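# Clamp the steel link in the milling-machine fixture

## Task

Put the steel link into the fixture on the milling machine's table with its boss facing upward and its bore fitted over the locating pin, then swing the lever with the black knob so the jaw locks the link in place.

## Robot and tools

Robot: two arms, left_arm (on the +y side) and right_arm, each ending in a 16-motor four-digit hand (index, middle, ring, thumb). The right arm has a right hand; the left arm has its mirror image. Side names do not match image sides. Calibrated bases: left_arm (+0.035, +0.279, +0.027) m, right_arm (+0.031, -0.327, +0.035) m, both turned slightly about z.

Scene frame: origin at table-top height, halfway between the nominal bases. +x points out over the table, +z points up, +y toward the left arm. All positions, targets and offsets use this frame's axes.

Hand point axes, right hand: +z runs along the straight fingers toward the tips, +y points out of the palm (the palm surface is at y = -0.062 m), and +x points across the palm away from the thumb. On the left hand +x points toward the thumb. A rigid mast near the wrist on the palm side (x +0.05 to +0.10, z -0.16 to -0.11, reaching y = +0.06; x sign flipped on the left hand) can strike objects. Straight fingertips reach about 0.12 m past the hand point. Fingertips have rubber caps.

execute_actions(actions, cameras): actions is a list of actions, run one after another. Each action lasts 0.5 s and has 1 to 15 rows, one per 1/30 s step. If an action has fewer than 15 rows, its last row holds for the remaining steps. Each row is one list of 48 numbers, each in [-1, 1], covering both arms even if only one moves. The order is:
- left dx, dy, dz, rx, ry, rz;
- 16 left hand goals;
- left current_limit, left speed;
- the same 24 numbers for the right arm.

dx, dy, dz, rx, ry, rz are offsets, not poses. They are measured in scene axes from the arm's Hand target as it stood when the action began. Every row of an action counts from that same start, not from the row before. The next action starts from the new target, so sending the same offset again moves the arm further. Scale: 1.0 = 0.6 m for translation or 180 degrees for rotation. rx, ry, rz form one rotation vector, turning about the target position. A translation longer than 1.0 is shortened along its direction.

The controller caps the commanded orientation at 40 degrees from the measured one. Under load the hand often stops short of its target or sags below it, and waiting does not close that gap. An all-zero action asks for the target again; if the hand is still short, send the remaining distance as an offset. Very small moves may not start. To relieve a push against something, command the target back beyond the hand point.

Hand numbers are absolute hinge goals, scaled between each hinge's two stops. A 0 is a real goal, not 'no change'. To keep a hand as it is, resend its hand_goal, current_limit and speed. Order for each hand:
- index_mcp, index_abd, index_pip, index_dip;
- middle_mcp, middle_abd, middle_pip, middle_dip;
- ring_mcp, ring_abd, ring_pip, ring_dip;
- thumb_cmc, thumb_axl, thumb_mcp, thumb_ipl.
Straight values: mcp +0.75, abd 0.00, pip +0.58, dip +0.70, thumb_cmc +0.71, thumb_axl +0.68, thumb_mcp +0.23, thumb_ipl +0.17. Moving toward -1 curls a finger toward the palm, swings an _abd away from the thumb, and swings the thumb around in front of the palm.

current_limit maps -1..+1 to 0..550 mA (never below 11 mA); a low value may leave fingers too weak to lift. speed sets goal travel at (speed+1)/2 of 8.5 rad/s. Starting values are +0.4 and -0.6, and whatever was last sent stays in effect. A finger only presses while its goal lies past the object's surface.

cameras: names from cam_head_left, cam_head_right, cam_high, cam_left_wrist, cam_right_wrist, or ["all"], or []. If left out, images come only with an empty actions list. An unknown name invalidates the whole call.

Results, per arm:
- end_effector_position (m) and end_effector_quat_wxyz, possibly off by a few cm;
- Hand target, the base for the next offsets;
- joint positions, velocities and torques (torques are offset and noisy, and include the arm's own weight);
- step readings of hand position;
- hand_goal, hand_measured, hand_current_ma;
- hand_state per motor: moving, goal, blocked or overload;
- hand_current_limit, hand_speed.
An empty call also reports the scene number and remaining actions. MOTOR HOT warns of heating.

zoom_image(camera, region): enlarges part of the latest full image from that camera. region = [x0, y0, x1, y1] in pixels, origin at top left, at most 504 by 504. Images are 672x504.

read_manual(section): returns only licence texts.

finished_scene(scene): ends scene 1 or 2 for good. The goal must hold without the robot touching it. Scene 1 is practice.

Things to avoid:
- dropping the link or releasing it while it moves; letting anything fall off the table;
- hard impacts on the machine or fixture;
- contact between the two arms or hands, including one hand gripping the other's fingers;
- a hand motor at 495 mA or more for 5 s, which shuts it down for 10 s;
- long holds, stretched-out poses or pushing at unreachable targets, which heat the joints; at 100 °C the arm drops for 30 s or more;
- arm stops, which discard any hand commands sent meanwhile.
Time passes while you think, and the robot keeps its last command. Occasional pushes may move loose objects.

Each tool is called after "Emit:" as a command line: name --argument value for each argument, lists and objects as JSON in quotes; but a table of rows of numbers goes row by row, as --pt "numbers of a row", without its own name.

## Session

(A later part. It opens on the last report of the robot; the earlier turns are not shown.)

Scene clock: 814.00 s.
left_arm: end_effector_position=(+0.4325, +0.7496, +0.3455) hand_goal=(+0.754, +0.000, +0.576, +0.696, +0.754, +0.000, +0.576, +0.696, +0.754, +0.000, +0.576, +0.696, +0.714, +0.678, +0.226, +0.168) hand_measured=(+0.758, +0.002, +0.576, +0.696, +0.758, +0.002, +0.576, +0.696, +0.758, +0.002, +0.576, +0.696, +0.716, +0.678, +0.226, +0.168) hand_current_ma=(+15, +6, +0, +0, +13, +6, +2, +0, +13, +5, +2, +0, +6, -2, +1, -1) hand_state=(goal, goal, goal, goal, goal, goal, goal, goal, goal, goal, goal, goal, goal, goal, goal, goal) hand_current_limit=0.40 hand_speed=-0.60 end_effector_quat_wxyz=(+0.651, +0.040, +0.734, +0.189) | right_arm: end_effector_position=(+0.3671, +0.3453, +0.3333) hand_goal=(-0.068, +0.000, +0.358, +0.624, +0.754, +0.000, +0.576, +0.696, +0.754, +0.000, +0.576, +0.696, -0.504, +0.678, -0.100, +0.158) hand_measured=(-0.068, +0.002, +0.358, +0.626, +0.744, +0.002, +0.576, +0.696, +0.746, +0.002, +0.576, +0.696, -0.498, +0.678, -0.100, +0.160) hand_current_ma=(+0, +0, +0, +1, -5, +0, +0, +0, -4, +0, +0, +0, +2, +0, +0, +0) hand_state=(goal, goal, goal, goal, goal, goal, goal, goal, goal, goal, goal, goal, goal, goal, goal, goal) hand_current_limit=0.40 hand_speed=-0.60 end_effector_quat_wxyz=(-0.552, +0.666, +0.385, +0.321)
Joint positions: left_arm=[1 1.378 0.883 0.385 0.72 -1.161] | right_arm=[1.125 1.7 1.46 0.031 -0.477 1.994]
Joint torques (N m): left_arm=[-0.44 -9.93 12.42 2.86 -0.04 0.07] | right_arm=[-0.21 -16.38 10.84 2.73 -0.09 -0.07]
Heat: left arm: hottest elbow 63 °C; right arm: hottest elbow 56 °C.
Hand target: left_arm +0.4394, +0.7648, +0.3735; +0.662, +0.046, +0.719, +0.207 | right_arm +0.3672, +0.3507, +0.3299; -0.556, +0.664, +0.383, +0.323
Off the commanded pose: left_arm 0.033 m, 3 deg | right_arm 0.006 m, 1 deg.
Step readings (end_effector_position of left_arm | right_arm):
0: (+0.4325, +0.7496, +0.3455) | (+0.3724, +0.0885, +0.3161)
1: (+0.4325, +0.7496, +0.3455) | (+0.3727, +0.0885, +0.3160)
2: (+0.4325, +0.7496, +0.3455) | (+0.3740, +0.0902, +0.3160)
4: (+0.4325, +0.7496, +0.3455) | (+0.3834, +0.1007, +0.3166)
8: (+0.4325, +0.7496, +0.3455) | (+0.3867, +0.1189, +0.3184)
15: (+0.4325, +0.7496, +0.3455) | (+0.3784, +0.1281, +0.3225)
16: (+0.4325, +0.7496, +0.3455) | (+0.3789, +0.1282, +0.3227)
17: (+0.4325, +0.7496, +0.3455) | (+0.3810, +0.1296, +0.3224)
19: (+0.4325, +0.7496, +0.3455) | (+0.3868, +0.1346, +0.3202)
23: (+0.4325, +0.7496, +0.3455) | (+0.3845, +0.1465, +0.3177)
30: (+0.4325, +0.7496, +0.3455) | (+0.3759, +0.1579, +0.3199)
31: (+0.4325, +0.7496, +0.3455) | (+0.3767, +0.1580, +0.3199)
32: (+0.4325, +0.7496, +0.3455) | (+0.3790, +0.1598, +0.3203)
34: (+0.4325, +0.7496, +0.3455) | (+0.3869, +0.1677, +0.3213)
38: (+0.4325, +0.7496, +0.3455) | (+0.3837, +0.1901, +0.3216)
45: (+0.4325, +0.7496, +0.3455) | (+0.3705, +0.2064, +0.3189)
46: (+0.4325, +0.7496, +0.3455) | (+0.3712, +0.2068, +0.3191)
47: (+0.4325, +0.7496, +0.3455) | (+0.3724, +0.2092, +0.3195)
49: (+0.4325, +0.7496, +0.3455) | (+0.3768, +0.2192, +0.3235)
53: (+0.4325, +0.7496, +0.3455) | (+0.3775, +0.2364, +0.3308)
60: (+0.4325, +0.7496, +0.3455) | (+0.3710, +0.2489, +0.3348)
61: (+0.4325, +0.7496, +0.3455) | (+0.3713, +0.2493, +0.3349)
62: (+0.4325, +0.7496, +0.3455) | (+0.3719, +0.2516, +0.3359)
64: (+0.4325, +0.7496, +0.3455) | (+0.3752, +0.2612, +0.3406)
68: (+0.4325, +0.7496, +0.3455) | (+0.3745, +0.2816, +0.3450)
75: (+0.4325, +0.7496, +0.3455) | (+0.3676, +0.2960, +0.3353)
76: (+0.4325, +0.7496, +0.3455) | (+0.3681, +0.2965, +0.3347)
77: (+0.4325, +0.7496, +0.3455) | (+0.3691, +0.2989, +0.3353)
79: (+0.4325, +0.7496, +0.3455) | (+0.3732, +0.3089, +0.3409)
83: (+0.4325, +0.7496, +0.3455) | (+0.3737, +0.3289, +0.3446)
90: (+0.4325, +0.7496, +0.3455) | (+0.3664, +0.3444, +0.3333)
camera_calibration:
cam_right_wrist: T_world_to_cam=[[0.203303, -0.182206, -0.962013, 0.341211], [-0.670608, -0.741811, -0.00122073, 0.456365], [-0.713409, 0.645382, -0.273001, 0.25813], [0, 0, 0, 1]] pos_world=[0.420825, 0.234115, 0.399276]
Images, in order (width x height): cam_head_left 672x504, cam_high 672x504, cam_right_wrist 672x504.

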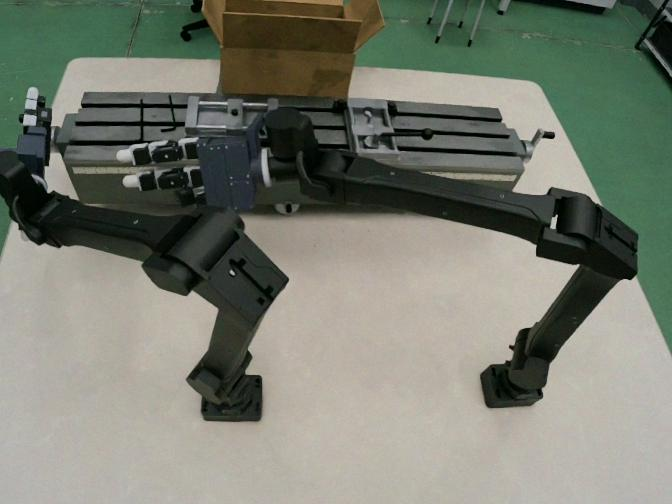

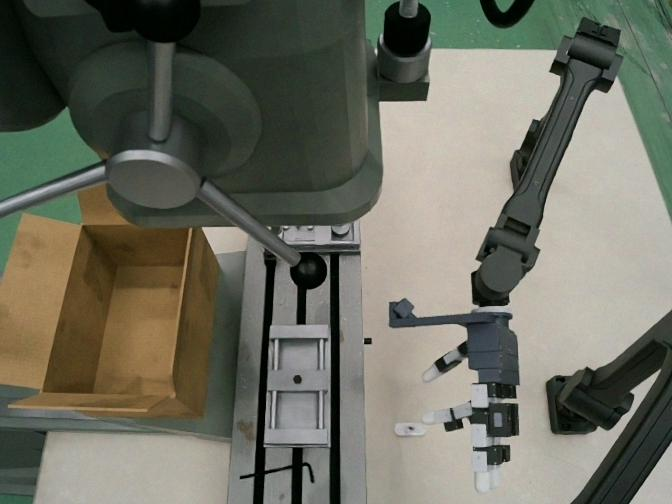

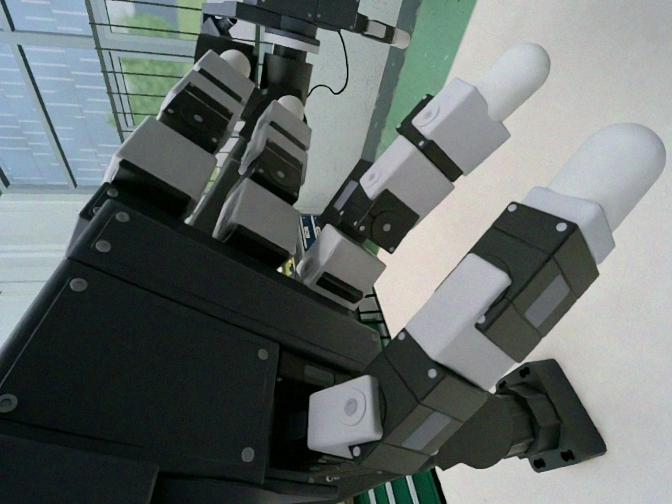

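Emit:
execute_actions --actions '[[[0,0,0,0,0,0,0.754,0,0.576,0.696,0.754,0,0.576,0.696,0.754,0,0.576,0.696,0.714,0.678,0.226,0.168,0.4,-0.6,-0.002,0.001,-0.0833,0,0,0,0.26,0,-0.2117,0.5508,0.754,0,0.576,0.696,0.754,0,0.576,0.696,-0.506,0.678,0,0.038,0.4,-0.6]],[[0,0,0,0,0,0,0.754,0,0.576,0.696,0.754,0,0.576,0.696,0.754,0,0.576,0.696,0.714,0.678,0.226,0.168,0.4,-0.6,-0.002,0.001,-0.0833,0,0,0,0.26,0,-0.2117,0.5508,0.754,0,0.576,0.696,0.754,0,0.576,0.696,-0.506,0.678,0,0.038,0.4,-0.6]],[[0,0,0,0,0,0,0.754,0,0.576,0.696,0.754,0,0.576,0.696,0.754,0,0.576,0.696,0.714,0.678,0.226,0.168,0.4,-0.6,-0.002,0.001,-0.0833,0,0,0,0.26,0,-0.2117,0.5508,0.754,0,0.576,0.696,0.754,0,0.576,0.696,-0.506,0.678,0,0.038,0.4,-0.6]],[[0,0,0,0,0,0,0.754,0,0.576,0.696,0.754,0,0.576,0.696,0.754,0,0.576,0.696,0.714,0.678,0.226,0.168,0.4,-0.6,-0.002,0.001,-0.0833,0,0,0,0.26,0,-0.2117,0.5508,0.754,0,0.576,0.696,0.754,0,0.576,0.696,-0.506,0.678,0,0.038,0.4,-0.6]]]' --cameras '["cam_right_wrist","cam_head_left","cam_high"]'

Scene clock: 837.93 s.
left_arm: end_effector_position=(+0.4325, +0.7496, +0.3455) hand_goal=(+0.754, +0.000, +0.576, +0.696, +0.754, +0.000, +0.576, +0.696, +0.754, +0.000, +0.576, +0.696, +0.714, +0.678, +0.226, +0.168) hand_measured=(+0.758, +0.002, +0.576, +0.696, +0.758, +0.002, +0.576, +0.696, +0.758, +0.002, +0.576, +0.696, +0.716, +0.678, +0.226, +0.168) hand_current_ma=(+15, +6, +0, +0, +13, +6, +2, +0, +13, +5, +2, +0, +6, -2, +1, -1) hand_state=(goal, goal, goal, goal, goal, goal, goal, goal, goal, goal, goal, goal, goal, goal, goal, goal) hand_current_limit=0.40 hand_speed=-0.60 end_effector_quat_wxyz=(+0.651, +0.040, +0.734, +0.189) | right_arm: end_effector_position=(+0.3679, +0.3460, +0.1274) hand_goal=(+0.260, +0.000, -0.212, +0.550, +0.754, +0.000, +0.576, +0.696, +0.754, +0.000, +0.576, +0.696, -0.506, +0.678, +0.000, +0.038) hand_measured=(+0.254, +0.002, -0.208, +0.554, +0.744, +0.002, +0.576, +0.696, +0.746, +0.002, +0.576, +0.696, -0.498, +0.678, -0.002, +0.040) hand_current_ma=(-2, +0, +1, +1, -5, +0, +0, +0, -4, +0, +0, +0, +3, +0, -1, +1) hand_state=(goal, goal, goal, goal, goal, goal, goal, goal, goal, goal, goal, goal, goal, goal, goal, goal) hand_current_limit=0.40 hand_speed=-0.60 end_effector_quat_wxyz=(-0.549, +0.671, +0.382, +0.320)
Joint positions: left_arm=[1 1.378 0.883 0.385 0.72 -1.161] | right_arm=[1.126 1.952 1.224 0.511 -0.467 1.997]
Joint torques (N m): left_arm=[-0.44 -10.05 12.44 2.84 -0.06 0.05] | right_arm=[0.32 -18.26 9.05 2.73 -0.09 -0.08]
Heat: left arm: hottest elbow 64 °C; right arm: hottest elbow 57 °C.
Hand target: left_arm +0.4394, +0.7648, +0.3735; +0.662, +0.046, +0.719, +0.207 | right_arm +0.3626, +0.3531, +0.1302; -0.556, +0.664, +0.382, +0.323
Off the commanded pose: left_arm 0.033 m, 3 deg | right_arm 0.009 m, 1 deg.
Step readings (end_effector_position of left_arm | right_arm):
0: (+0.4325, +0.7496, +0.3455) | (+0.3670, +0.3454, +0.3333)
1: (+0.4325, +0.7496, +0.3455) | (+0.3671, +0.3454, +0.3335)
2: (+0.4325, +0.7496, +0.3455) | (+0.3672, +0.3455, +0.3329)
4: (+0.4325, +0.7496, +0.3455) | (+0.3673, +0.3455, +0.3300)
8: (+0.4325, +0.7496, +0.3455) | (+0.3662, +0.3431, +0.3067)
15: (+0.4325, +0.7496, +0.3455) | (+0.3672, +0.3449, +0.2749)
16: (+0.4325, +0.7496, +0.3455) | (+0.3674, +0.3451, +0.2742)
17: (+0.4325, +0.7496, +0.3455) | (+0.3676, +0.3454, +0.2737)
19: (+0.4325, +0.7496, +0.3455) | (+0.3678, +0.3458, +0.2739)
23: (+0.4325, +0.7496, +0.3455) | (+0.3675, +0.3449, +0.2588)
30: (+0.4325, +0.7496, +0.3455) | (+0.3677, +0.3450, +0.2279)
31: (+0.4325, +0.7496, +0.3455) | (+0.3678, +0.3451, +0.2268)
32: (+0.4325, +0.7496, +0.3455) | (+0.3681, +0.3455, +0.2262)
34: (+0.4325, +0.7496, +0.3455) | (+0.3686, +0.3464, +0.2252)
38: (+0.4325, +0.7496, +0.3455) | (+0.3687, +0.3461, +0.2081)
45: (+0.4325, +0.7496, +0.3455) | (+0.3681, +0.3449, +0.1769)
46: (+0.4325, +0.7496, +0.3455) | (+0.3682, +0.3450, +0.1761)
47: (+0.4325, +0.7496, +0.3455) | (+0.3685, +0.3456, +0.1757)
49: (+0.4325, +0.7496, +0.3455) | (+0.3692, +0.3475, +0.1761)
53: (+0.4325, +0.7496, +0.3455) | (+0.3690, +0.3485, +0.1601)
60: (+0.4325, +0.7496, +0.3455) | (+0.3674, +0.3454, +0.1266)
camera_calibration:
cam_right_wrist: T_world_to_cam=[[0.196577, -0.19155, -0.961596, 0.148736], [-0.676539, -0.736359, 0.0083796, 0.456243], [-0.709685, 0.64891, -0.274342, 0.199648], [0, 0, 0, 1]] pos_world=[0.421115, 0.234895, 0.193972]
Images, in order (width x height): cam_head_left 672x504, cam_high 672x504, cam_right_wrist 672x504.

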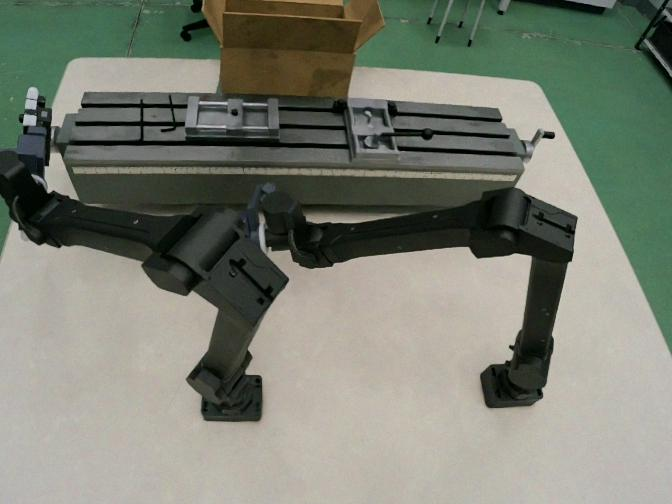

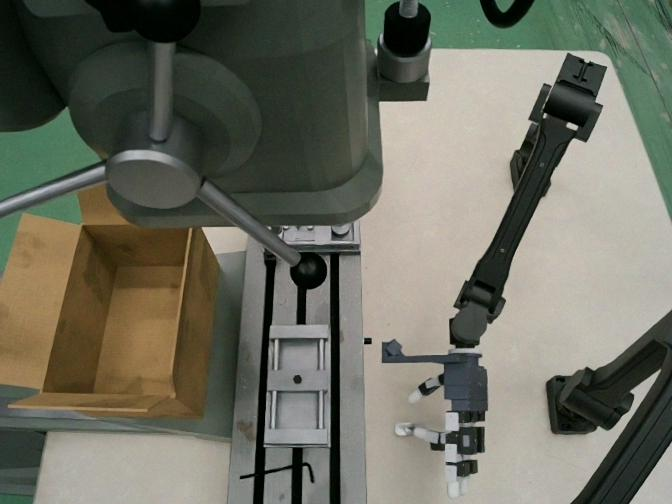

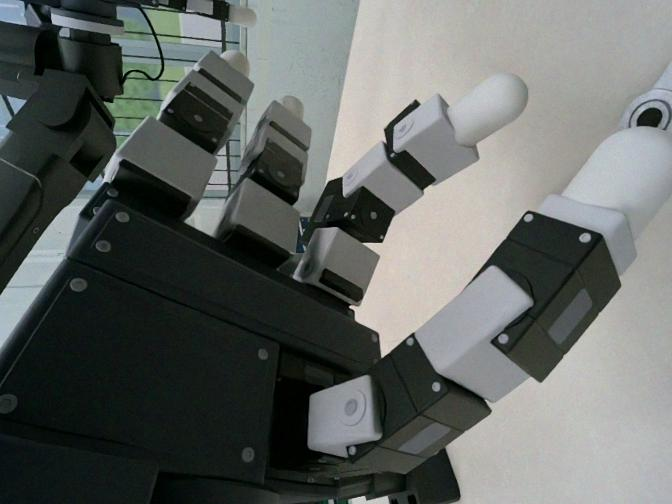

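Emit:
zoom_image --camera "cam_high" --region '[370, 340, 500, 460]'

Emit:
zoom_image --camera "cam_right_wrist" --region '[540, 40, 672, 200]'

Scaled by 3.877 from the camera's 672x504 image, which has a finer 960x720 frame.

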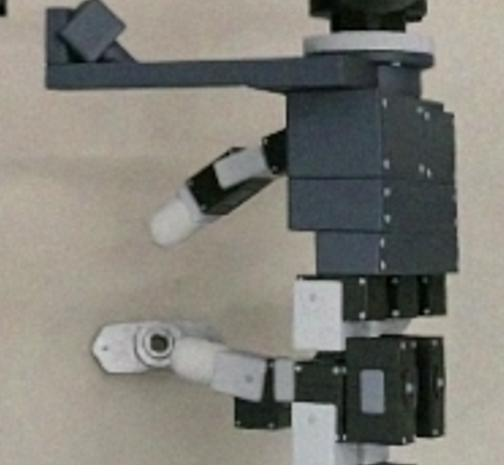

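Scaled by 3.150 from the camera's 672x504 image, which has a finer 960x720 frame.

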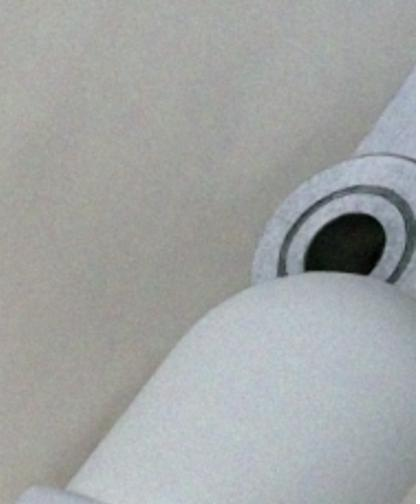

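Emit:
execute_actions --actions '[[[0,0,0,0,0,0,0.754,0,0.576,0.696,0.754,0,0.576,0.696,0.754,0,0.576,0.696,0.714,0.678,0.226,0.168,0.4,-0.6,0.0023,0.039,0,0,0,0,0.0685,0,0.1386,0.5508,0.754,0,0.576,0.696,0.754,0,0.576,0.696,-0.457,0.678,0,0.038,0.4,-0.6]],[[0,0,0,0,0,0,0.754,0,0.576,0.696,0.754,0,0.576,0.696,0.754,0,0.576,0.696,0.714,0.678,0.226,0.168,0.4,-0.6,0,0,-0.04,0,0,0,0.0685,0,0.1386,0.5508,0.754,0,0.576,0.696,0.754,0,0.576,0.696,-0.457,0.678,0,0.038,0.4,-0.6]],[[0,0,0,0,0,0,0.754,0,0.576,0.696,0.754,0,0.576,0.696,0.754,0,0.576,0.696,0.714,0.678,0.226,0.168,0.4,-0.6,0,0,-0.04,0,0,0,0.0685,0,0.1386,0.5508,0.754,0,0.576,0.696,0.754,0,0.576,0.696,-0.457,0.678,0,0.038,0.4,-0.6]]]' --cameras '["cam_right_wrist","cam_high"]'

Emit:
zoom_image --camera "cam_right_wrist" --region '[440, 20, 672, 220]'

Emit:
zoom_image --camera "cam_high" --region '[380, 370, 460, 450]'

Scene clock: 896.17 s.
left_arm: end_effector_position=(+0.4325, +0.7496, +0.3455) hand_goal=(+0.754, +0.000, +0.576, +0.696, +0.754, +0.000, +0.576, +0.696, +0.754, +0.000, +0.576, +0.696, +0.714, +0.678, +0.226, +0.168) hand_measured=(+0.758, +0.002, +0.576, +0.696, +0.758, +0.002, +0.576, +0.696, +0.758, +0.002, +0.576, +0.696, +0.716, +0.678, +0.226, +0.168) hand_current_ma=(+15, +6, +0, +0, +13, +6, +2, +0, +13, +5, +2, +0, +6, -2, +1, -1) hand_state=(goal, goal, goal, goal, goal, goal, goal, goal, goal, goal, goal, goal, goal, goal, goal, goal) hand_current_limit=0.40 hand_speed=-0.60 end_effector_quat_wxyz=(+0.651, +0.040, +0.734, +0.189) | right_arm: end_effector_position=(+0.3602, +0.3588, +0.0669) hand_goal=(+0.068, +0.000, +0.138, +0.550, +0.754, +0.000, +0.576, +0.696, +0.754, +0.000, +0.576, +0.696, -0.456, +0.678, +0.000, +0.038) hand_measured=(+0.068, +0.002, +0.136, +0.552, +0.744, +0.002, +0.576, +0.696, +0.746, +0.002, +0.576, +0.696, -0.452, +0.678, -0.002, +0.040) hand_current_ma=(+0, +0, +0, +1, -5, +0, +0, +0, -4, +0, +0, +0, +2, +0, +0, +1) hand_state=(goal, goal, goal, goal, goal, goal, goal, goal, goal, goal, goal, goal, goal, goal, goal, goal) hand_current_limit=0.40 hand_speed=-0.60 end_effector_quat_wxyz=(-0.544, +0.679, +0.384, +0.309)
Joint positions: left_arm=[1 1.378 0.883 0.385 0.72 -1.161] | right_arm=[1.146 2.072 1.245 0.583 -0.452 2.001]
Joint torques (N m): left_arm=[-0.32 -9.88 12.42 2.88 -0.07 0.06] | right_arm=[-0.09 -18.9 11.3 2.78 -0.09 -0.07]
Heat: left arm: hottest elbow 65 °C; right arm: hottest elbow 53 °C.
Hand target: left_arm +0.4394, +0.7648, +0.3735; +0.662, +0.046, +0.719, +0.207 | right_arm +0.3639, +0.3765, +0.0822; -0.556, +0.664, +0.383, +0.323
Off the commanded pose: left_arm 0.033 m, 3 deg | right_arm 0.024 m, 3 deg.
Step readings (end_effector_position of left_arm | right_arm):
0: (+0.4325, +0.7496, +0.3455) | (+0.3679, +0.3460, +0.1274)
1: (+0.4325, +0.7496, +0.3455) | (+0.3676, +0.3462, +0.1274)
2: (+0.4325, +0.7496, +0.3455) | (+0.3678, +0.3461, +0.1273)
4: (+0.4325, +0.7496, +0.3455) | (+0.3672, +0.3465, +0.1261)
8: (+0.4325, +0.7496, +0.3455) | (+0.3638, +0.3515, +0.1207)
15: (+0.4325, +0.7496, +0.3455) | (+0.3588, +0.3561, +0.1143)
16: (+0.4325, +0.7496, +0.3455) | (+0.3589, +0.3562, +0.1145)
17: (+0.4325, +0.7496, +0.3455) | (+0.3589, +0.3563, +0.1141)
19: (+0.4325, +0.7496, +0.3455) | (+0.3594, +0.3573, +0.1125)
23: (+0.4325, +0.7496, +0.3455) | (+0.3598, +0.3579, +0.1014)
30: (+0.4325, +0.7496, +0.3455) | (+0.3591, +0.3566, +0.0859)
31: (+0.4325, +0.7496, +0.3455) | (+0.3592, +0.3567, +0.0861)
32: (+0.4325, +0.7496, +0.3455) | (+0.3594, +0.3572, +0.0870)
34: (+0.4325, +0.7496, +0.3455) | (+0.3602, +0.3588, +0.0880)
38: (+0.4325, +0.7496, +0.3455) | (+0.3608, +0.3599, +0.0815)
45: (+0.4325, +0.7496, +0.3455) | (+0.3600, +0.3584, +0.0661)
camera_calibration:
cam_right_wrist: T_world_to_cam=[[0.185547, -0.214945, -0.958838, 0.106673], [-0.672844, -0.738935, 0.0354452, 0.458737], [-0.716138, 0.638572, -0.281732, 0.175875], [0, 0, 0, 1]] pos_world=[0.414816, 0.249597, 0.135571]
Images, in order (width x height): cam_high 672x504, cam_right_wrist 672x504.

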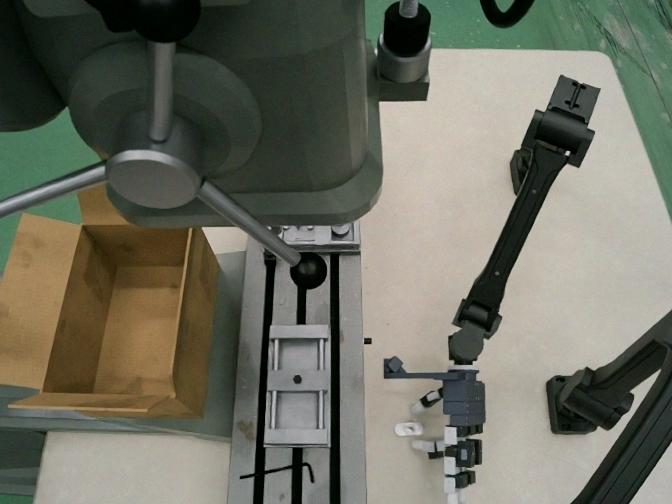

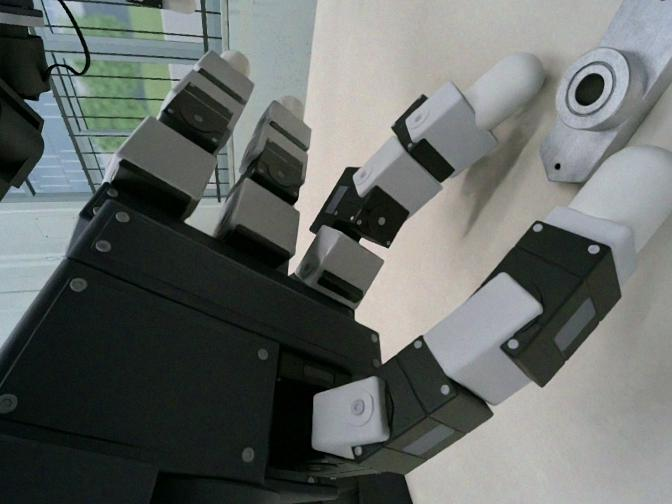

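Scaled by 2.172 from the camera's 672x504 image, which has a finer 960x720 frame.

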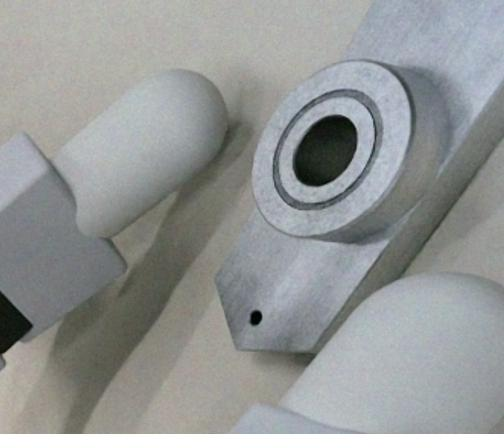

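Scaled by 6.300 from the camera's 672x504 image, which has a finer 960x720 frame.

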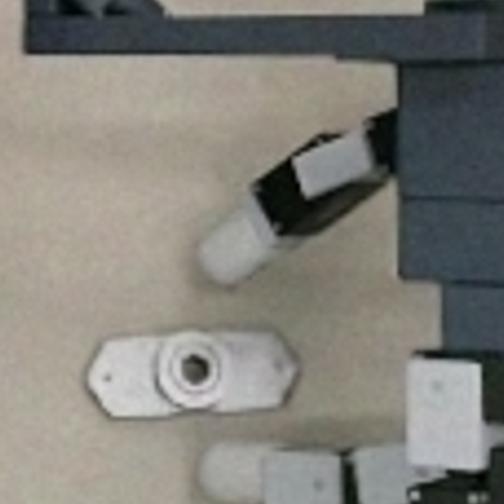

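Emit:
execute_actions --actions '[[[0,0,0,0,0,0,0.754,0,0.576,0.696,0.754,0,0.576,0.696,0.754,0,0.576,0.696,0.714,0.678,0.226,0.168,0.4,-0.6,0.015,0.0133,-0.01,0,0,0,0.0685,0,0.1386,0.5508,0.754,0,0.576,0.696,0.754,0,0.576,0.696,-0.457,0.678,0,0.038,0.4,-0.6]],[[0,0,0,0,0,0,0.754,0,0.576,0.696,0.754,0,0.576,0.696,0.754,0,0.576,0.696,0.714,0.678,0.226,0.168,0.4,-0.6,0,0,0,0,0,0,0.0685,0,0.1386,0.5508,0.754,0,0.576,0.696,0.754,0,0.576,0.696,-0.457,0.678,0,0.038,0.4,-0.6]]]' --cameras '["cam_right_wrist","cam_high"]'

Emit:
zoom_image --camera "cam_right_wrist" --region '[440, 20, 672, 220]'

Emit:
zoom_image --camera "cam_high" --region '[380, 370, 460, 450]'

Scene clock: 913.73 s.
left_arm: end_effector_position=(+0.4325, +0.7496, +0.3455) hand_goal=(+0.754, +0.000, +0.576, +0.696, +0.754, +0.000, +0.576, +0.696, +0.754, +0.000, +0.576, +0.696, +0.714, +0.678, +0.226, +0.168) hand_measured=(+0.758, +0.002, +0.576, +0.696, +0.758, +0.002, +0.576, +0.696, +0.758, +0.002, +0.576, +0.696, +0.716, +0.678, +0.226, +0.168) hand_current_ma=(+15, +6, +0, +0, +13, +6, +2, +0, +13, +5, +2, +0, +6, -2, +1, -1) hand_state=(goal, goal, goal, goal, goal, goal, goal, goal, goal, goal, goal, goal, goal, goal, goal, goal) hand_current_limit=0.40 hand_speed=-0.60 end_effector_quat_wxyz=(+0.651, +0.040, +0.734, +0.189) | right_arm: end_effector_position=(+0.3637, +0.3664, +0.0631) hand_goal=(+0.068, +0.000, +0.138, +0.550, +0.754, +0.000, +0.576, +0.696, +0.754, +0.000, +0.576, +0.696, -0.456, +0.678, +0.000, +0.038) hand_measured=(+0.068, +0.002, +0.136, +0.552, +0.744, +0.002, +0.576, +0.696, +0.746, +0.002, +0.576, +0.696, -0.452, +0.678, -0.002, +0.040) hand_current_ma=(+0, +0, +0, +1, -5, +0, +0, +0, -4, +0, +0, +0, +2, +0, +0, +1) hand_state=(goal, goal, goal, goal, goal, goal, goal, goal, goal, goal, goal, goal, goal, goal, goal, goal) hand_current_limit=0.40 hand_speed=-0.60 end_effector_quat_wxyz=(-0.545, +0.677, +0.385, +0.310)
Joint positions: left_arm=[1 1.378 0.883 0.385 0.72 -1.161] | right_arm=[1.146 2.096 1.272 0.583 -0.454 2.001]
Joint torques (N m): left_arm=[-0.26 -9.93 12.51 2.88 -0.06 0.06] | right_arm=[-0.62 -18.49 12.27 2.44 -0.32 -0.1]
Heat: left arm: hottest elbow 65 °C; right arm: hottest elbow 54 °C.
Hand target: left_arm +0.4394, +0.7648, +0.3735; +0.662, +0.046, +0.719, +0.207 | right_arm +0.3729, +0.3845, +0.0763; -0.556, +0.664, +0.383, +0.323
Off the commanded pose: left_arm 0.033 m, 3 deg | right_arm 0.024 m, 2 deg.
Step readings (end_effector_position of left_arm | right_arm):
0: (+0.4325, +0.7496, +0.3455) | (+0.3602, +0.3588, +0.0669)
1: (+0.4325, +0.7496, +0.3455) | (+0.3602, +0.3588, +0.0669)
2: (+0.4325, +0.7496, +0.3455) | (+0.3603, +0.3589, +0.0671)
4: (+0.4325, +0.7496, +0.3455) | (+0.3609, +0.3601, +0.0669)
8: (+0.4325, +0.7496, +0.3455) | (+0.3630, +0.3648, +0.0658)
15: (+0.4325, +0.7496, +0.3455) | (+0.3635, +0.3658, +0.0623)
16: (+0.4325, +0.7496, +0.3455) | (+0.3635, +0.3658, +0.0623)
17: (+0.4325, +0.7496, +0.3455) | (+0.3635, +0.3658, +0.0623)
19: (+0.4325, +0.7496, +0.3455) | (+0.3635, +0.3660, +0.0625)
23: (+0.4325, +0.7496, +0.3455) | (+0.3637, +0.3663, +0.0629)
30: (+0.4325, +0.7496, +0.3455) | (+0.3637, +0.3664, +0.0631)
camera_calibration:
cam_right_wrist: T_world_to_cam=[[0.187128, -0.211277, -0.959346, 0.102148], [-0.671856, -0.739993, 0.0319184, 0.467173], [-0.716654, 0.63857, -0.280422, 0.172551], [0, 0, 0, 1]] pos_world=[0.418418, 0.257101, 0.131471]
Images, in order (width x height): cam_high 672x504, cam_right_wrist 672x504.

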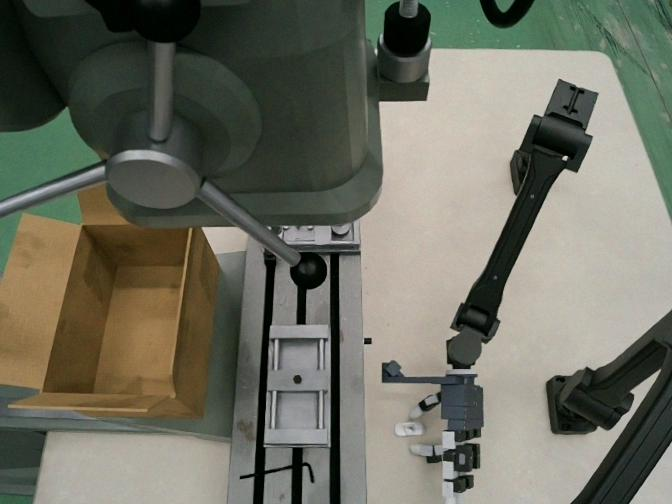

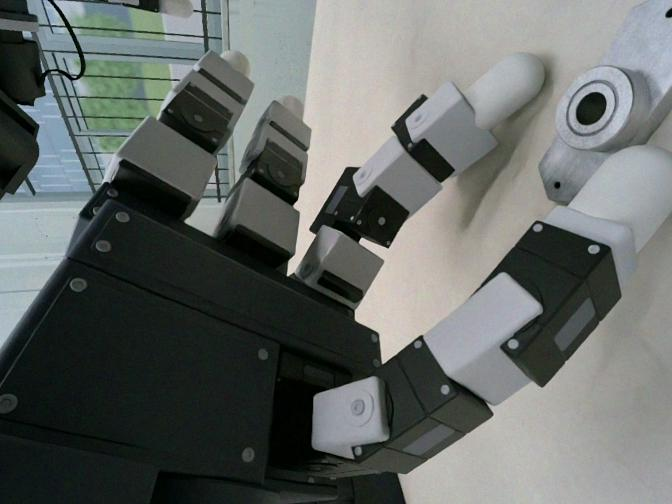

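Scaled by 2.172 from the camera's 672x504 image, which has a finer 960x720 frame.

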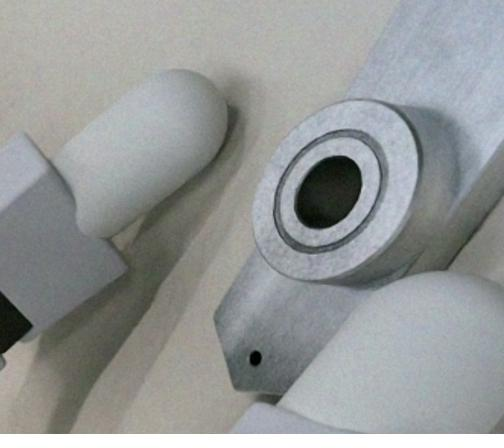

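Scaled by 6.300 from the camera's 672x504 image, which has a finer 960x720 frame.

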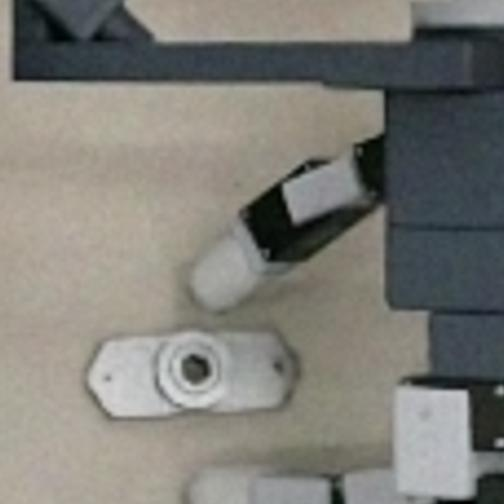

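Emit:
execute_actions --actions '[[[0,0,0,0,0,0,0.754,0,0.576,0.696,0.754,0,0.576,0.696,0.754,0,0.576,0.696,0.714,0.678,0.226,0.168,0.4,-0.6,0.009,0.0,-0.012,0,0,0,0.0685,0,0.1386,0.5508,0.754,0,0.576,0.696,0.754,0,0.576,0.696,-0.457,0.678,0,0.038,0.4,-0.6]],[[0,0,0,0,0,0,0.754,0,0.576,0.696,0.754,0,0.576,0.696,0.754,0,0.576,0.696,0.714,0.678,0.226,0.168,0.4,-0.6,0,0,-0.01,0,0,0,0.0685,0,0.1386,0.5508,0.754,0,0.576,0.696,0.754,0,0.576,0.696,-0.457,0.678,0,0.038,0.4,-0.6]]]' --cameras '["cam_right_wrist","cam_high"]'

Emit:
zoom_image --camera "cam_right_wrist" --region '[440, 20, 672, 220]'

Emit:
zoom_image --camera "cam_high" --region '[380, 370, 460, 450]'

Scene clock: 930.93 s.
left_arm: end_effector_position=(+0.4325, +0.7496, +0.3455) hand_goal=(+0.754, +0.000, +0.576, +0.696, +0.754, +0.000, +0.576, +0.696, +0.754, +0.000, +0.576, +0.696, +0.714, +0.678, +0.226, +0.168) hand_measured=(+0.758, +0.002, +0.576, +0.696, +0.758, +0.002, +0.576, +0.696, +0.758, +0.002, +0.576, +0.696, +0.716, +0.678, +0.226, +0.168) hand_current_ma=(+15, +6, +0, +0, +13, +6, +2, +0, +13, +5, +2, +0, +6, -2, +1, -1) hand_state=(goal, goal, goal, goal, goal, goal, goal, goal, goal, goal, goal, goal, goal, goal, goal, goal) hand_current_limit=0.40 hand_speed=-0.60 end_effector_quat_wxyz=(+0.651, +0.040, +0.734, +0.189) | right_arm: end_effector_position=(+0.3640, +0.3716, +0.0604) hand_goal=(+0.068, +0.000, +0.138, +0.550, +0.754, +0.000, +0.576, +0.696, +0.754, +0.000, +0.576, +0.696, -0.456, +0.678, +0.000, +0.038) hand_measured=(+0.056, +0.000, +0.126, +0.542, +0.744, +0.002, +0.576, +0.696, +0.746, +0.002, +0.576, +0.696, -0.452, +0.678, -0.002, +0.040) hand_current_ma=(-8, +0, -7, -3, -5, +0, +0, +0, -4, +0, +0, +0, +2, +0, +0, +1) hand_state=(goal, goal, goal, goal, goal, goal, goal, goal, goal, goal, goal, goal, goal, goal, goal, goal) hand_current_limit=0.40 hand_speed=-0.60 end_effector_quat_wxyz=(-0.550, +0.672, +0.387, +0.310)
Joint positions: left_arm=[1 1.378 0.883 0.385 0.72 -1.161] | right_arm=[1.146 2.113 1.284 0.601 -0.465 2.001]
Joint torques (N m): left_arm=[-0.38 -9.99 12.49 2.85 -0.07 0.06] | right_arm=[-1.2 -17.55 11.93 2.54 -0.16 -0.11]
Heat: left arm: hottest elbow 66 °C; right arm: hottest elbow 54 °C.
Hand target: left_arm +0.4394, +0.7648, +0.3735; +0.662, +0.046, +0.719, +0.207 | right_arm +0.3783, +0.3846, +0.0632; -0.556, +0.664, +0.383, +0.323
Off the commanded pose: left_arm 0.033 m, 3 deg | right_arm 0.019 m, 2 deg.
Step readings (end_effector_position of left_arm | right_arm):
0: (+0.4325, +0.7496, +0.3455) | (+0.3637, +0.3664, +0.0631)
1: (+0.4325, +0.7496, +0.3455) | (+0.3637, +0.3664, +0.0631)
2: (+0.4325, +0.7496, +0.3455) | (+0.3635, +0.3666, +0.0630)
4: (+0.4325, +0.7496, +0.3455) | (+0.3633, +0.3675, +0.0621)
8: (+0.4325, +0.7496, +0.3455) | (+0.3634, +0.3694, +0.0609)
15: (+0.4325, +0.7496, +0.3455) | (+0.3636, +0.3700, +0.0610)
16: (+0.4325, +0.7496, +0.3455) | (+0.3636, +0.3700, +0.0610)
17: (+0.4325, +0.7496, +0.3455) | (+0.3636, +0.3700, +0.0610)
19: (+0.4325, +0.7496, +0.3455) | (+0.3638, +0.3706, +0.0604)
23: (+0.4325, +0.7496, +0.3455) | (+0.3640, +0.3714, +0.0602)
30: (+0.4325, +0.7496, +0.3455) | (+0.3640, +0.3716, +0.0604)
camera_calibration:
cam_right_wrist: T_world_to_cam=[[0.192452, -0.19751, -0.961224, 0.0936134], [-0.663597, -0.747801, 0.0207939, 0.471758], [-0.722912, 0.633863, -0.274983, 0.172343], [0, 0, 0, 1]] pos_world=[0.41963, 0.262029, 0.127565]
Images, in order (width x height): cam_high 672x504, cam_right_wrist 672x504.

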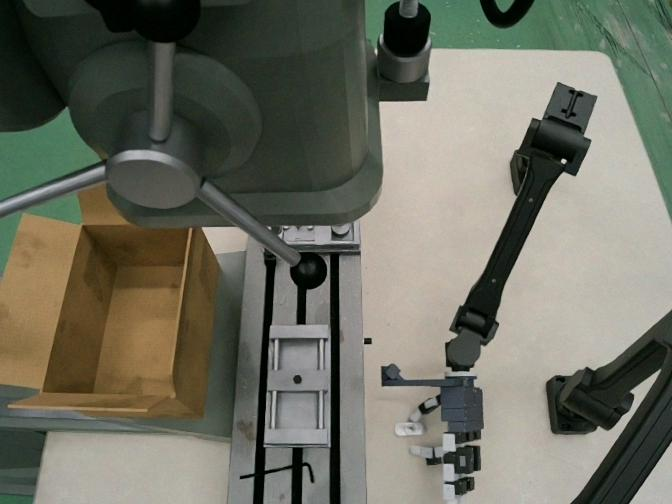

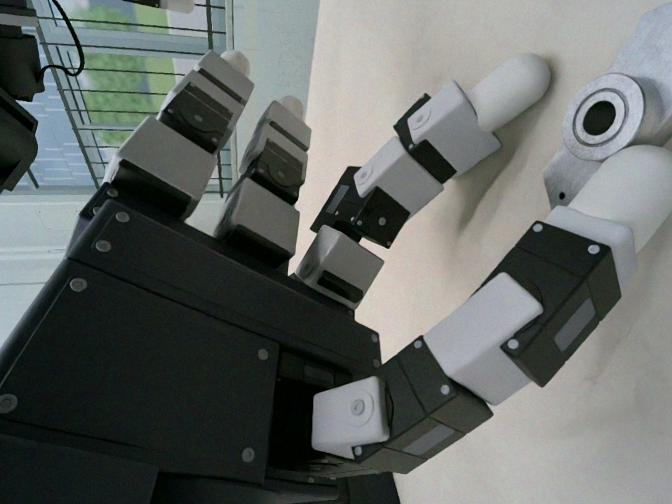

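Scaled by 2.172 from the camera's 672x504 image, which has a finer 960x720 frame.

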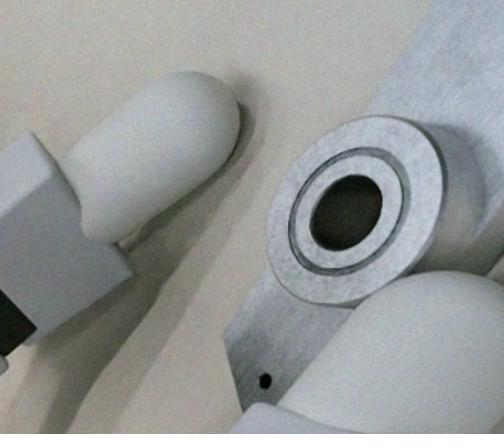

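Scaled by 6.300 from the camera's 672x504 image, which has a finer 960x720 frame.

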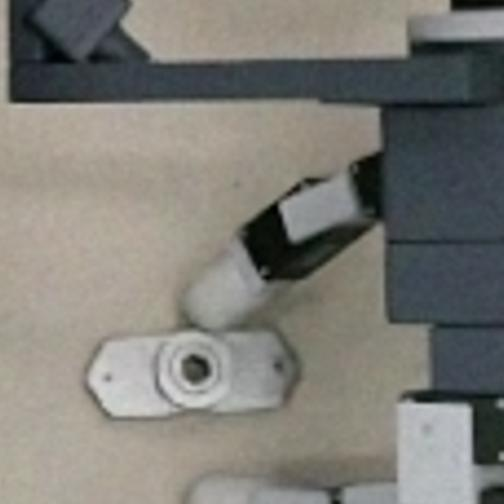

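Emit:
execute_actions --actions '[[[0,0,0,0,0,0,0.754,0,0.576,0.696,0.754,0,0.576,0.696,0.754,0,0.576,0.696,0.714,0.678,0.226,0.168,0.4,-0.6,0.012,-0.004,0.01,0,0,0,0.0685,0,0.1386,0.5508,0.754,0,0.576,0.696,0.754,0,0.576,0.696,-0.457,0.678,0,0.038,0.4,-0.6]],[[0,0,0,0,0,0,0.754,0,0.576,0.696,0.754,0,0.576,0.696,0.754,0,0.576,0.696,0.714,0.678,0.226,0.168,0.4,-0.6,0.0,0,0.0,0,0,0,0.0685,0,0.1386,0.5508,0.754,0,0.576,0.696,0.754,0,0.576,0.696,-0.457,0.678,0,0.038,0.4,-0.6]]]' --cameras '["cam_right_wrist","cam_high"]'

Emit:
zoom_image --camera "cam_right_wrist" --region '[440, 20, 672, 220]'

Emit:
zoom_image --camera "cam_high" --region '[380, 370, 460, 450]'

Scene clock: 952.10 s.
left_arm: end_effector_position=(+0.4325, +0.7496, +0.3455) hand_goal=(+0.754, +0.000, +0.576, +0.696, +0.754, +0.000, +0.576, +0.696, +0.754, +0.000, +0.576, +0.696, +0.714, +0.678, +0.226, +0.168) hand_measured=(+0.758, +0.002, +0.576, +0.696, +0.758, +0.002, +0.576, +0.696, +0.758, +0.002, +0.576, +0.696, +0.716, +0.678, +0.226, +0.168) hand_current_ma=(+15, +6, +0, +0, +13, +6, +2, +0, +13, +5, +2, +0, +6, -2, +1, -1) hand_state=(goal, goal, goal, goal, goal, goal, goal, goal, goal, goal, goal, goal, goal, goal, goal, goal) hand_current_limit=0.40 hand_speed=-0.60 end_effector_quat_wxyz=(+0.651, +0.040, +0.734, +0.189) | right_arm: end_effector_position=(+0.3704, +0.3693, +0.0613) hand_goal=(+0.068, +0.000, +0.138, +0.550, +0.754, +0.000, +0.576, +0.696, +0.754, +0.000, +0.576, +0.696, -0.456, +0.678, +0.000, +0.038) hand_measured=(+0.066, +0.000, +0.136, +0.548, +0.744, +0.002, +0.576, +0.696, +0.746, +0.002, +0.576, +0.696, -0.450, +0.678, -0.002, +0.040) hand_current_ma=(-1, +0, +0, -1, -5, +0, +0, +0, -4, +0, +0, +0, +2, +0, +0, +1) hand_state=(goal, goal, goal, goal, goal, goal, goal, goal, goal, goal, goal, goal, goal, goal, goal, goal) hand_current_limit=0.40 hand_speed=-0.60 end_effector_quat_wxyz=(-0.551, +0.671, +0.386, +0.311)
Joint positions: left_arm=[1 1.378 0.883 0.385 0.72 -1.161] | right_arm=[1.135 2.113 1.287 0.601 -0.475 2.001]
Joint torques (N m): left_arm=[-0.26 -9.93 12.48 2.88 -0.07 0.07] | right_arm=[-1.38 -18.37 12.18 1.98 -0.24 -0.14]
Heat: left arm: hottest elbow 66 °C; right arm: hottest elbow 55 °C.
Hand target: left_arm +0.4394, +0.7648, +0.3735; +0.662, +0.046, +0.719, +0.207 | right_arm +0.3855, +0.3821, +0.0691; -0.556, +0.664, +0.383, +0.323
Off the commanded pose: left_arm 0.033 m, 3 deg | right_arm 0.021 m, 2 deg.
Step readings (end_effector_position of left_arm | right_arm):
0: (+0.4325, +0.7496, +0.3455) | (+0.3640, +0.3716, +0.0604)
1: (+0.4325, +0.7496, +0.3455) | (+0.3639, +0.3716, +0.0604)
2: (+0.4325, +0.7496, +0.3455) | (+0.3637, +0.3717, +0.0604)
4: (+0.4325, +0.7496, +0.3455) | (+0.3634, +0.3717, +0.0604)
8: (+0.4325, +0.7496, +0.3455) | (+0.3650, +0.3714, +0.0610)
15: (+0.4325, +0.7496, +0.3455) | (+0.3695, +0.3696, +0.0611)
16: (+0.4325, +0.7496, +0.3455) | (+0.3700, +0.3693, +0.0611)
17: (+0.4325, +0.7496, +0.3455) | (+0.3701, +0.3694, +0.0613)
19: (+0.4325, +0.7496, +0.3455) | (+0.3704, +0.3693, +0.0613)
23: (+0.4325, +0.7496, +0.3455) | (+0.3704, +0.3693, +0.0613)
30: (+0.4325, +0.7496, +0.3455) | (+0.3704, +0.3693, +0.0613)
camera_calibration:
cam_right_wrist: T_world_to_cam=[[0.191134, -0.195164, -0.961966, 0.092527], [-0.664647, -0.746904, 0.0194729, 0.474438], [-0.722296, 0.635646, -0.272473, 0.1776], [0, 0, 0, 1]] pos_world=[0.425928, 0.259526, 0.12816]
Images, in order (width x height): cam_high 672x504, cam_right_wrist 672x504.

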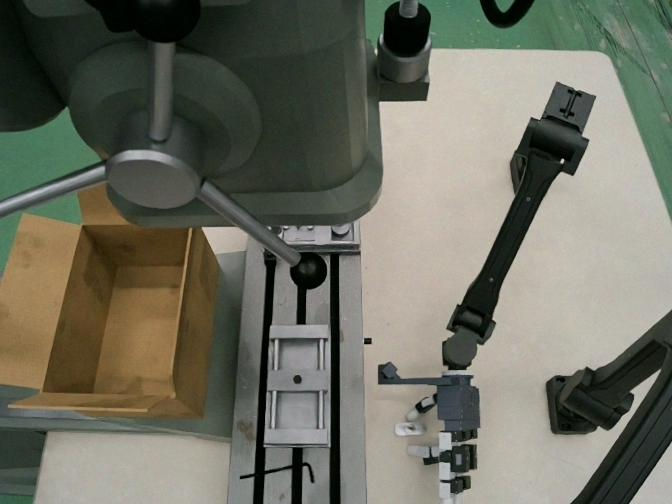

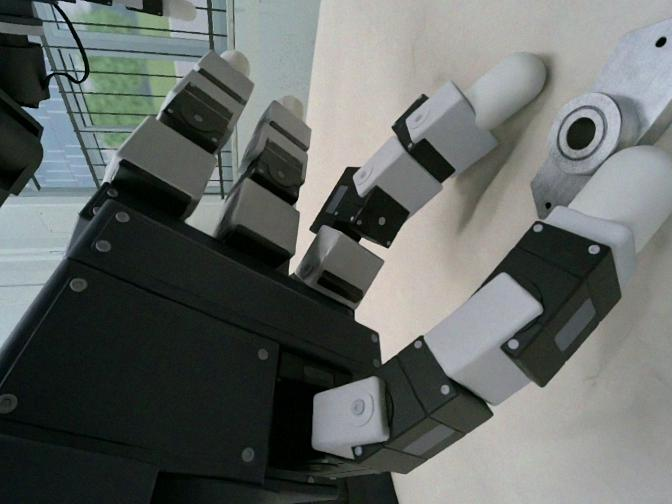

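Scaled by 2.172 from the camera's 672x504 image, which has a finer 960x720 frame.

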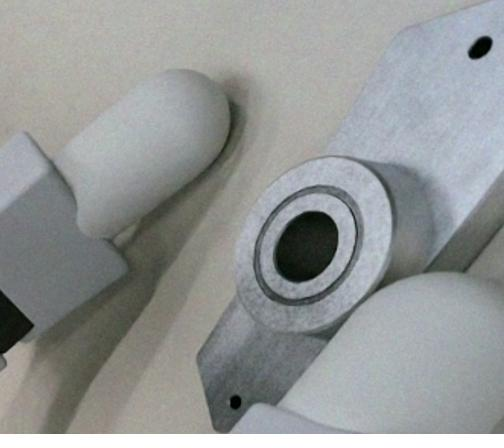

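Scaled by 6.300 from the camera's 672x504 image, which has a finer 960x720 frame.

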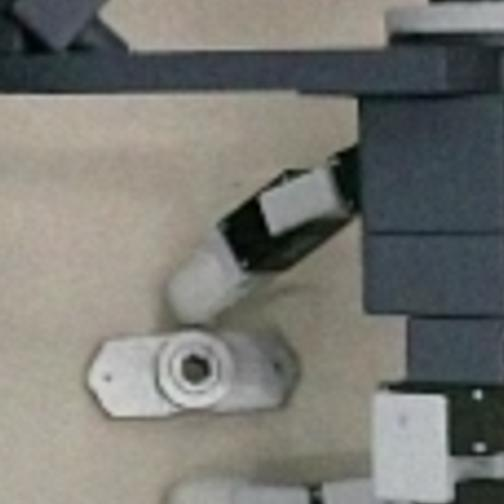

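Emit:
execute_actions --actions '[[[0,0,0,0,0,0,0.754,0,0.576,0.696,0.754,0,0.576,0.696,0.754,0,0.576,0.696,0.714,0.678,0.226,0.168,0.4,-0.6,0,0,0.002,0,0,0,-0.0274,0,0.0511,0.4928,0.754,0,0.576,0.696,0.754,0,0.576,0.696,-0.457,0.678,0,0.038,0.2,-0.8]],[[0,0,0,0,0,0,0.754,0,0.576,0.696,0.754,0,0.576,0.696,0.754,0,0.576,0.696,0.714,0.678,0.226,0.168,0.4,-0.6,0.0,0,0.0,0,0,0,-0.0274,0,0.0511,0.4928,0.754,0,0.576,0.696,0.754,0,0.576,0.696,-0.457,0.678,0,0.038,0.2,-0.8]]]' --cameras '["cam_right_wrist","cam_high"]'

Emit:
zoom_image --camera "cam_right_wrist" --region '[440, 20, 672, 220]'

Emit:
zoom_image --camera "cam_high" --region '[380, 370, 460, 450]'

Scene clock: 963.23 s.
left_arm: end_effector_position=(+0.4325, +0.7496, +0.3455) hand_goal=(+0.754, +0.000, +0.576, +0.696, +0.754, +0.000, +0.576, +0.696, +0.754, +0.000, +0.576, +0.696, +0.714, +0.678, +0.226, +0.168) hand_measured=(+0.758, +0.002, +0.576, +0.696, +0.758, +0.002, +0.576, +0.696, +0.758, +0.002, +0.576, +0.696, +0.716, +0.678, +0.226, +0.168) hand_current_ma=(+15, +6, +0, +0, +13, +6, +2, +0, +13, +5, +2, +0, +6, -2, +1, -1) hand_state=(goal, goal, goal, goal, goal, goal, goal, goal, goal, goal, goal, goal, goal, goal, goal, goal) hand_current_limit=0.40 hand_speed=-0.60 end_effector_quat_wxyz=(+0.651, +0.040, +0.734, +0.189) | right_arm: end_effector_position=(+0.3703, +0.3693, +0.0610) hand_goal=(-0.028, +0.000, +0.052, +0.492, +0.754, +0.000, +0.576, +0.696, +0.754, +0.000, +0.576, +0.696, -0.456, +0.678, +0.000, +0.038) hand_measured=(-0.022, +0.000, +0.058, +0.496, +0.744, +0.002, +0.576, +0.696, +0.746, +0.002, +0.576, +0.696, -0.450, +0.678, -0.002, +0.040) hand_current_ma=(+3, +0, +3, +1, -5, +0, +0, +0, -4, +0, +0, +0, +2, +0, +0, +1) hand_state=(goal, goal, goal, goal, goal, goal, goal, goal, goal, goal, goal, goal, goal, goal, goal, goal) hand_current_limit=0.20 hand_speed=-0.80 end_effector_quat_wxyz=(-0.551, +0.671, +0.386, +0.311)
Joint positions: left_arm=[1 1.378 0.883 0.385 0.72 -1.161] | right_arm=[1.135 2.114 1.287 0.601 -0.475 2.001]
Joint torques (N m): left_arm=[-0.32 -9.82 12.42 2.86 -0.07 0.05] | right_arm=[-1.2 -18.73 12.19 1.91 -0.24 -0.15]
Heat: left arm: hottest elbow 66 °C; right arm: hottest elbow 55 °C.
Hand target: left_arm +0.4394, +0.7648, +0.3735; +0.662, +0.046, +0.719, +0.207 | right_arm +0.3855, +0.3820, +0.0701; -0.556, +0.664, +0.383, +0.323
Off the commanded pose: left_arm 0.033 m, 3 deg | right_arm 0.022 m, 2 deg.
Step readings (end_effector_position of left_arm | right_arm):
0: (+0.4325, +0.7496, +0.3455) | (+0.3704, +0.3693, +0.0613)
1: (+0.4325, +0.7496, +0.3455) | (+0.3704, +0.3693, +0.0613)
2: (+0.4325, +0.7496, +0.3455) | (+0.3704, +0.3693, +0.0613)
4: (+0.4325, +0.7496, +0.3455) | (+0.3703, +0.3693, +0.0610)
8: (+0.4325, +0.7496, +0.3455) | (+0.3703, +0.3693, +0.0610)
15: (+0.4325, +0.7496, +0.3455) | (+0.3703, +0.3693, +0.0610)
16: (+0.4325, +0.7496, +0.3455) | (+0.3703, +0.3693, +0.0610)
17: (+0.4325, +0.7496, +0.3455) | (+0.3703, +0.3693, +0.0610)
19: (+0.4325, +0.7496, +0.3455) | (+0.3703, +0.3693, +0.0610)
23: (+0.4325, +0.7496, +0.3455) | (+0.3703, +0.3693, +0.0610)
30: (+0.4325, +0.7496, +0.3455) | (+0.3703, +0.3693, +0.0610)
camera_calibration:
cam_right_wrist: T_world_to_cam=[[0.190949, -0.195513, -0.961932, 0.0924035], [-0.664621, -0.746916, 0.0198804, 0.474383], [-0.722369, 0.635524, -0.272565, 0.177592], [0, 0, 0, 1]] pos_world=[0.425928, 0.259526, 0.12786]
Images, in order (width x height): cam_high 672x504, cam_right_wrist 672x504.

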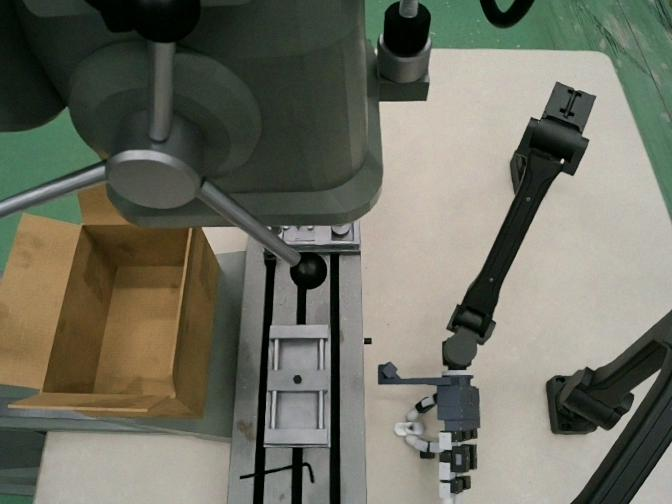

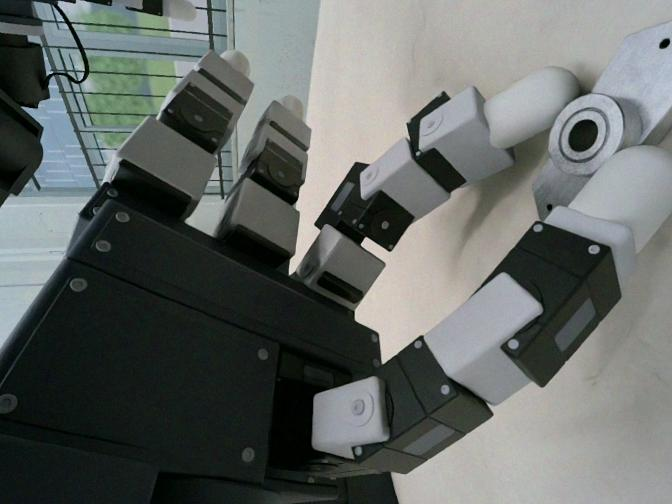

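Scaled by 2.172 from the camera's 672x504 image, which has a finer 960x720 frame.

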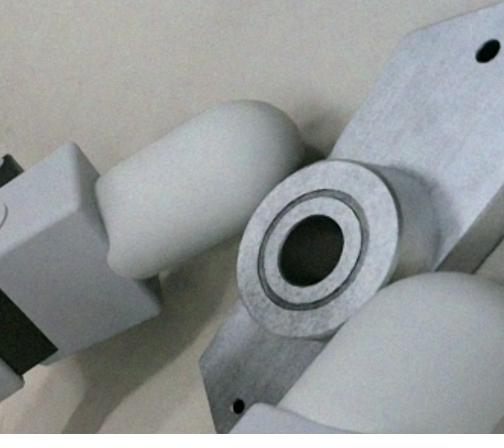

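Scaled by 6.300 from the camera's 672x504 image, which has a finer 960x720 frame.

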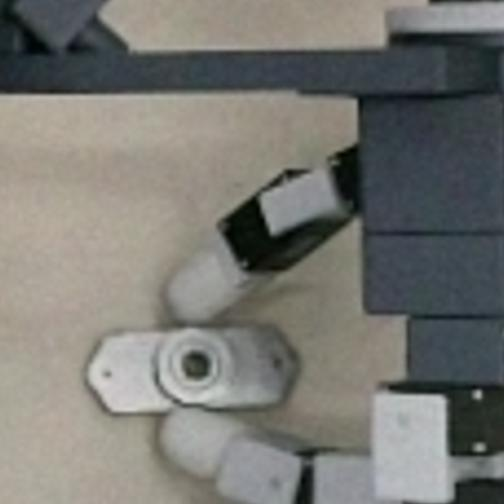

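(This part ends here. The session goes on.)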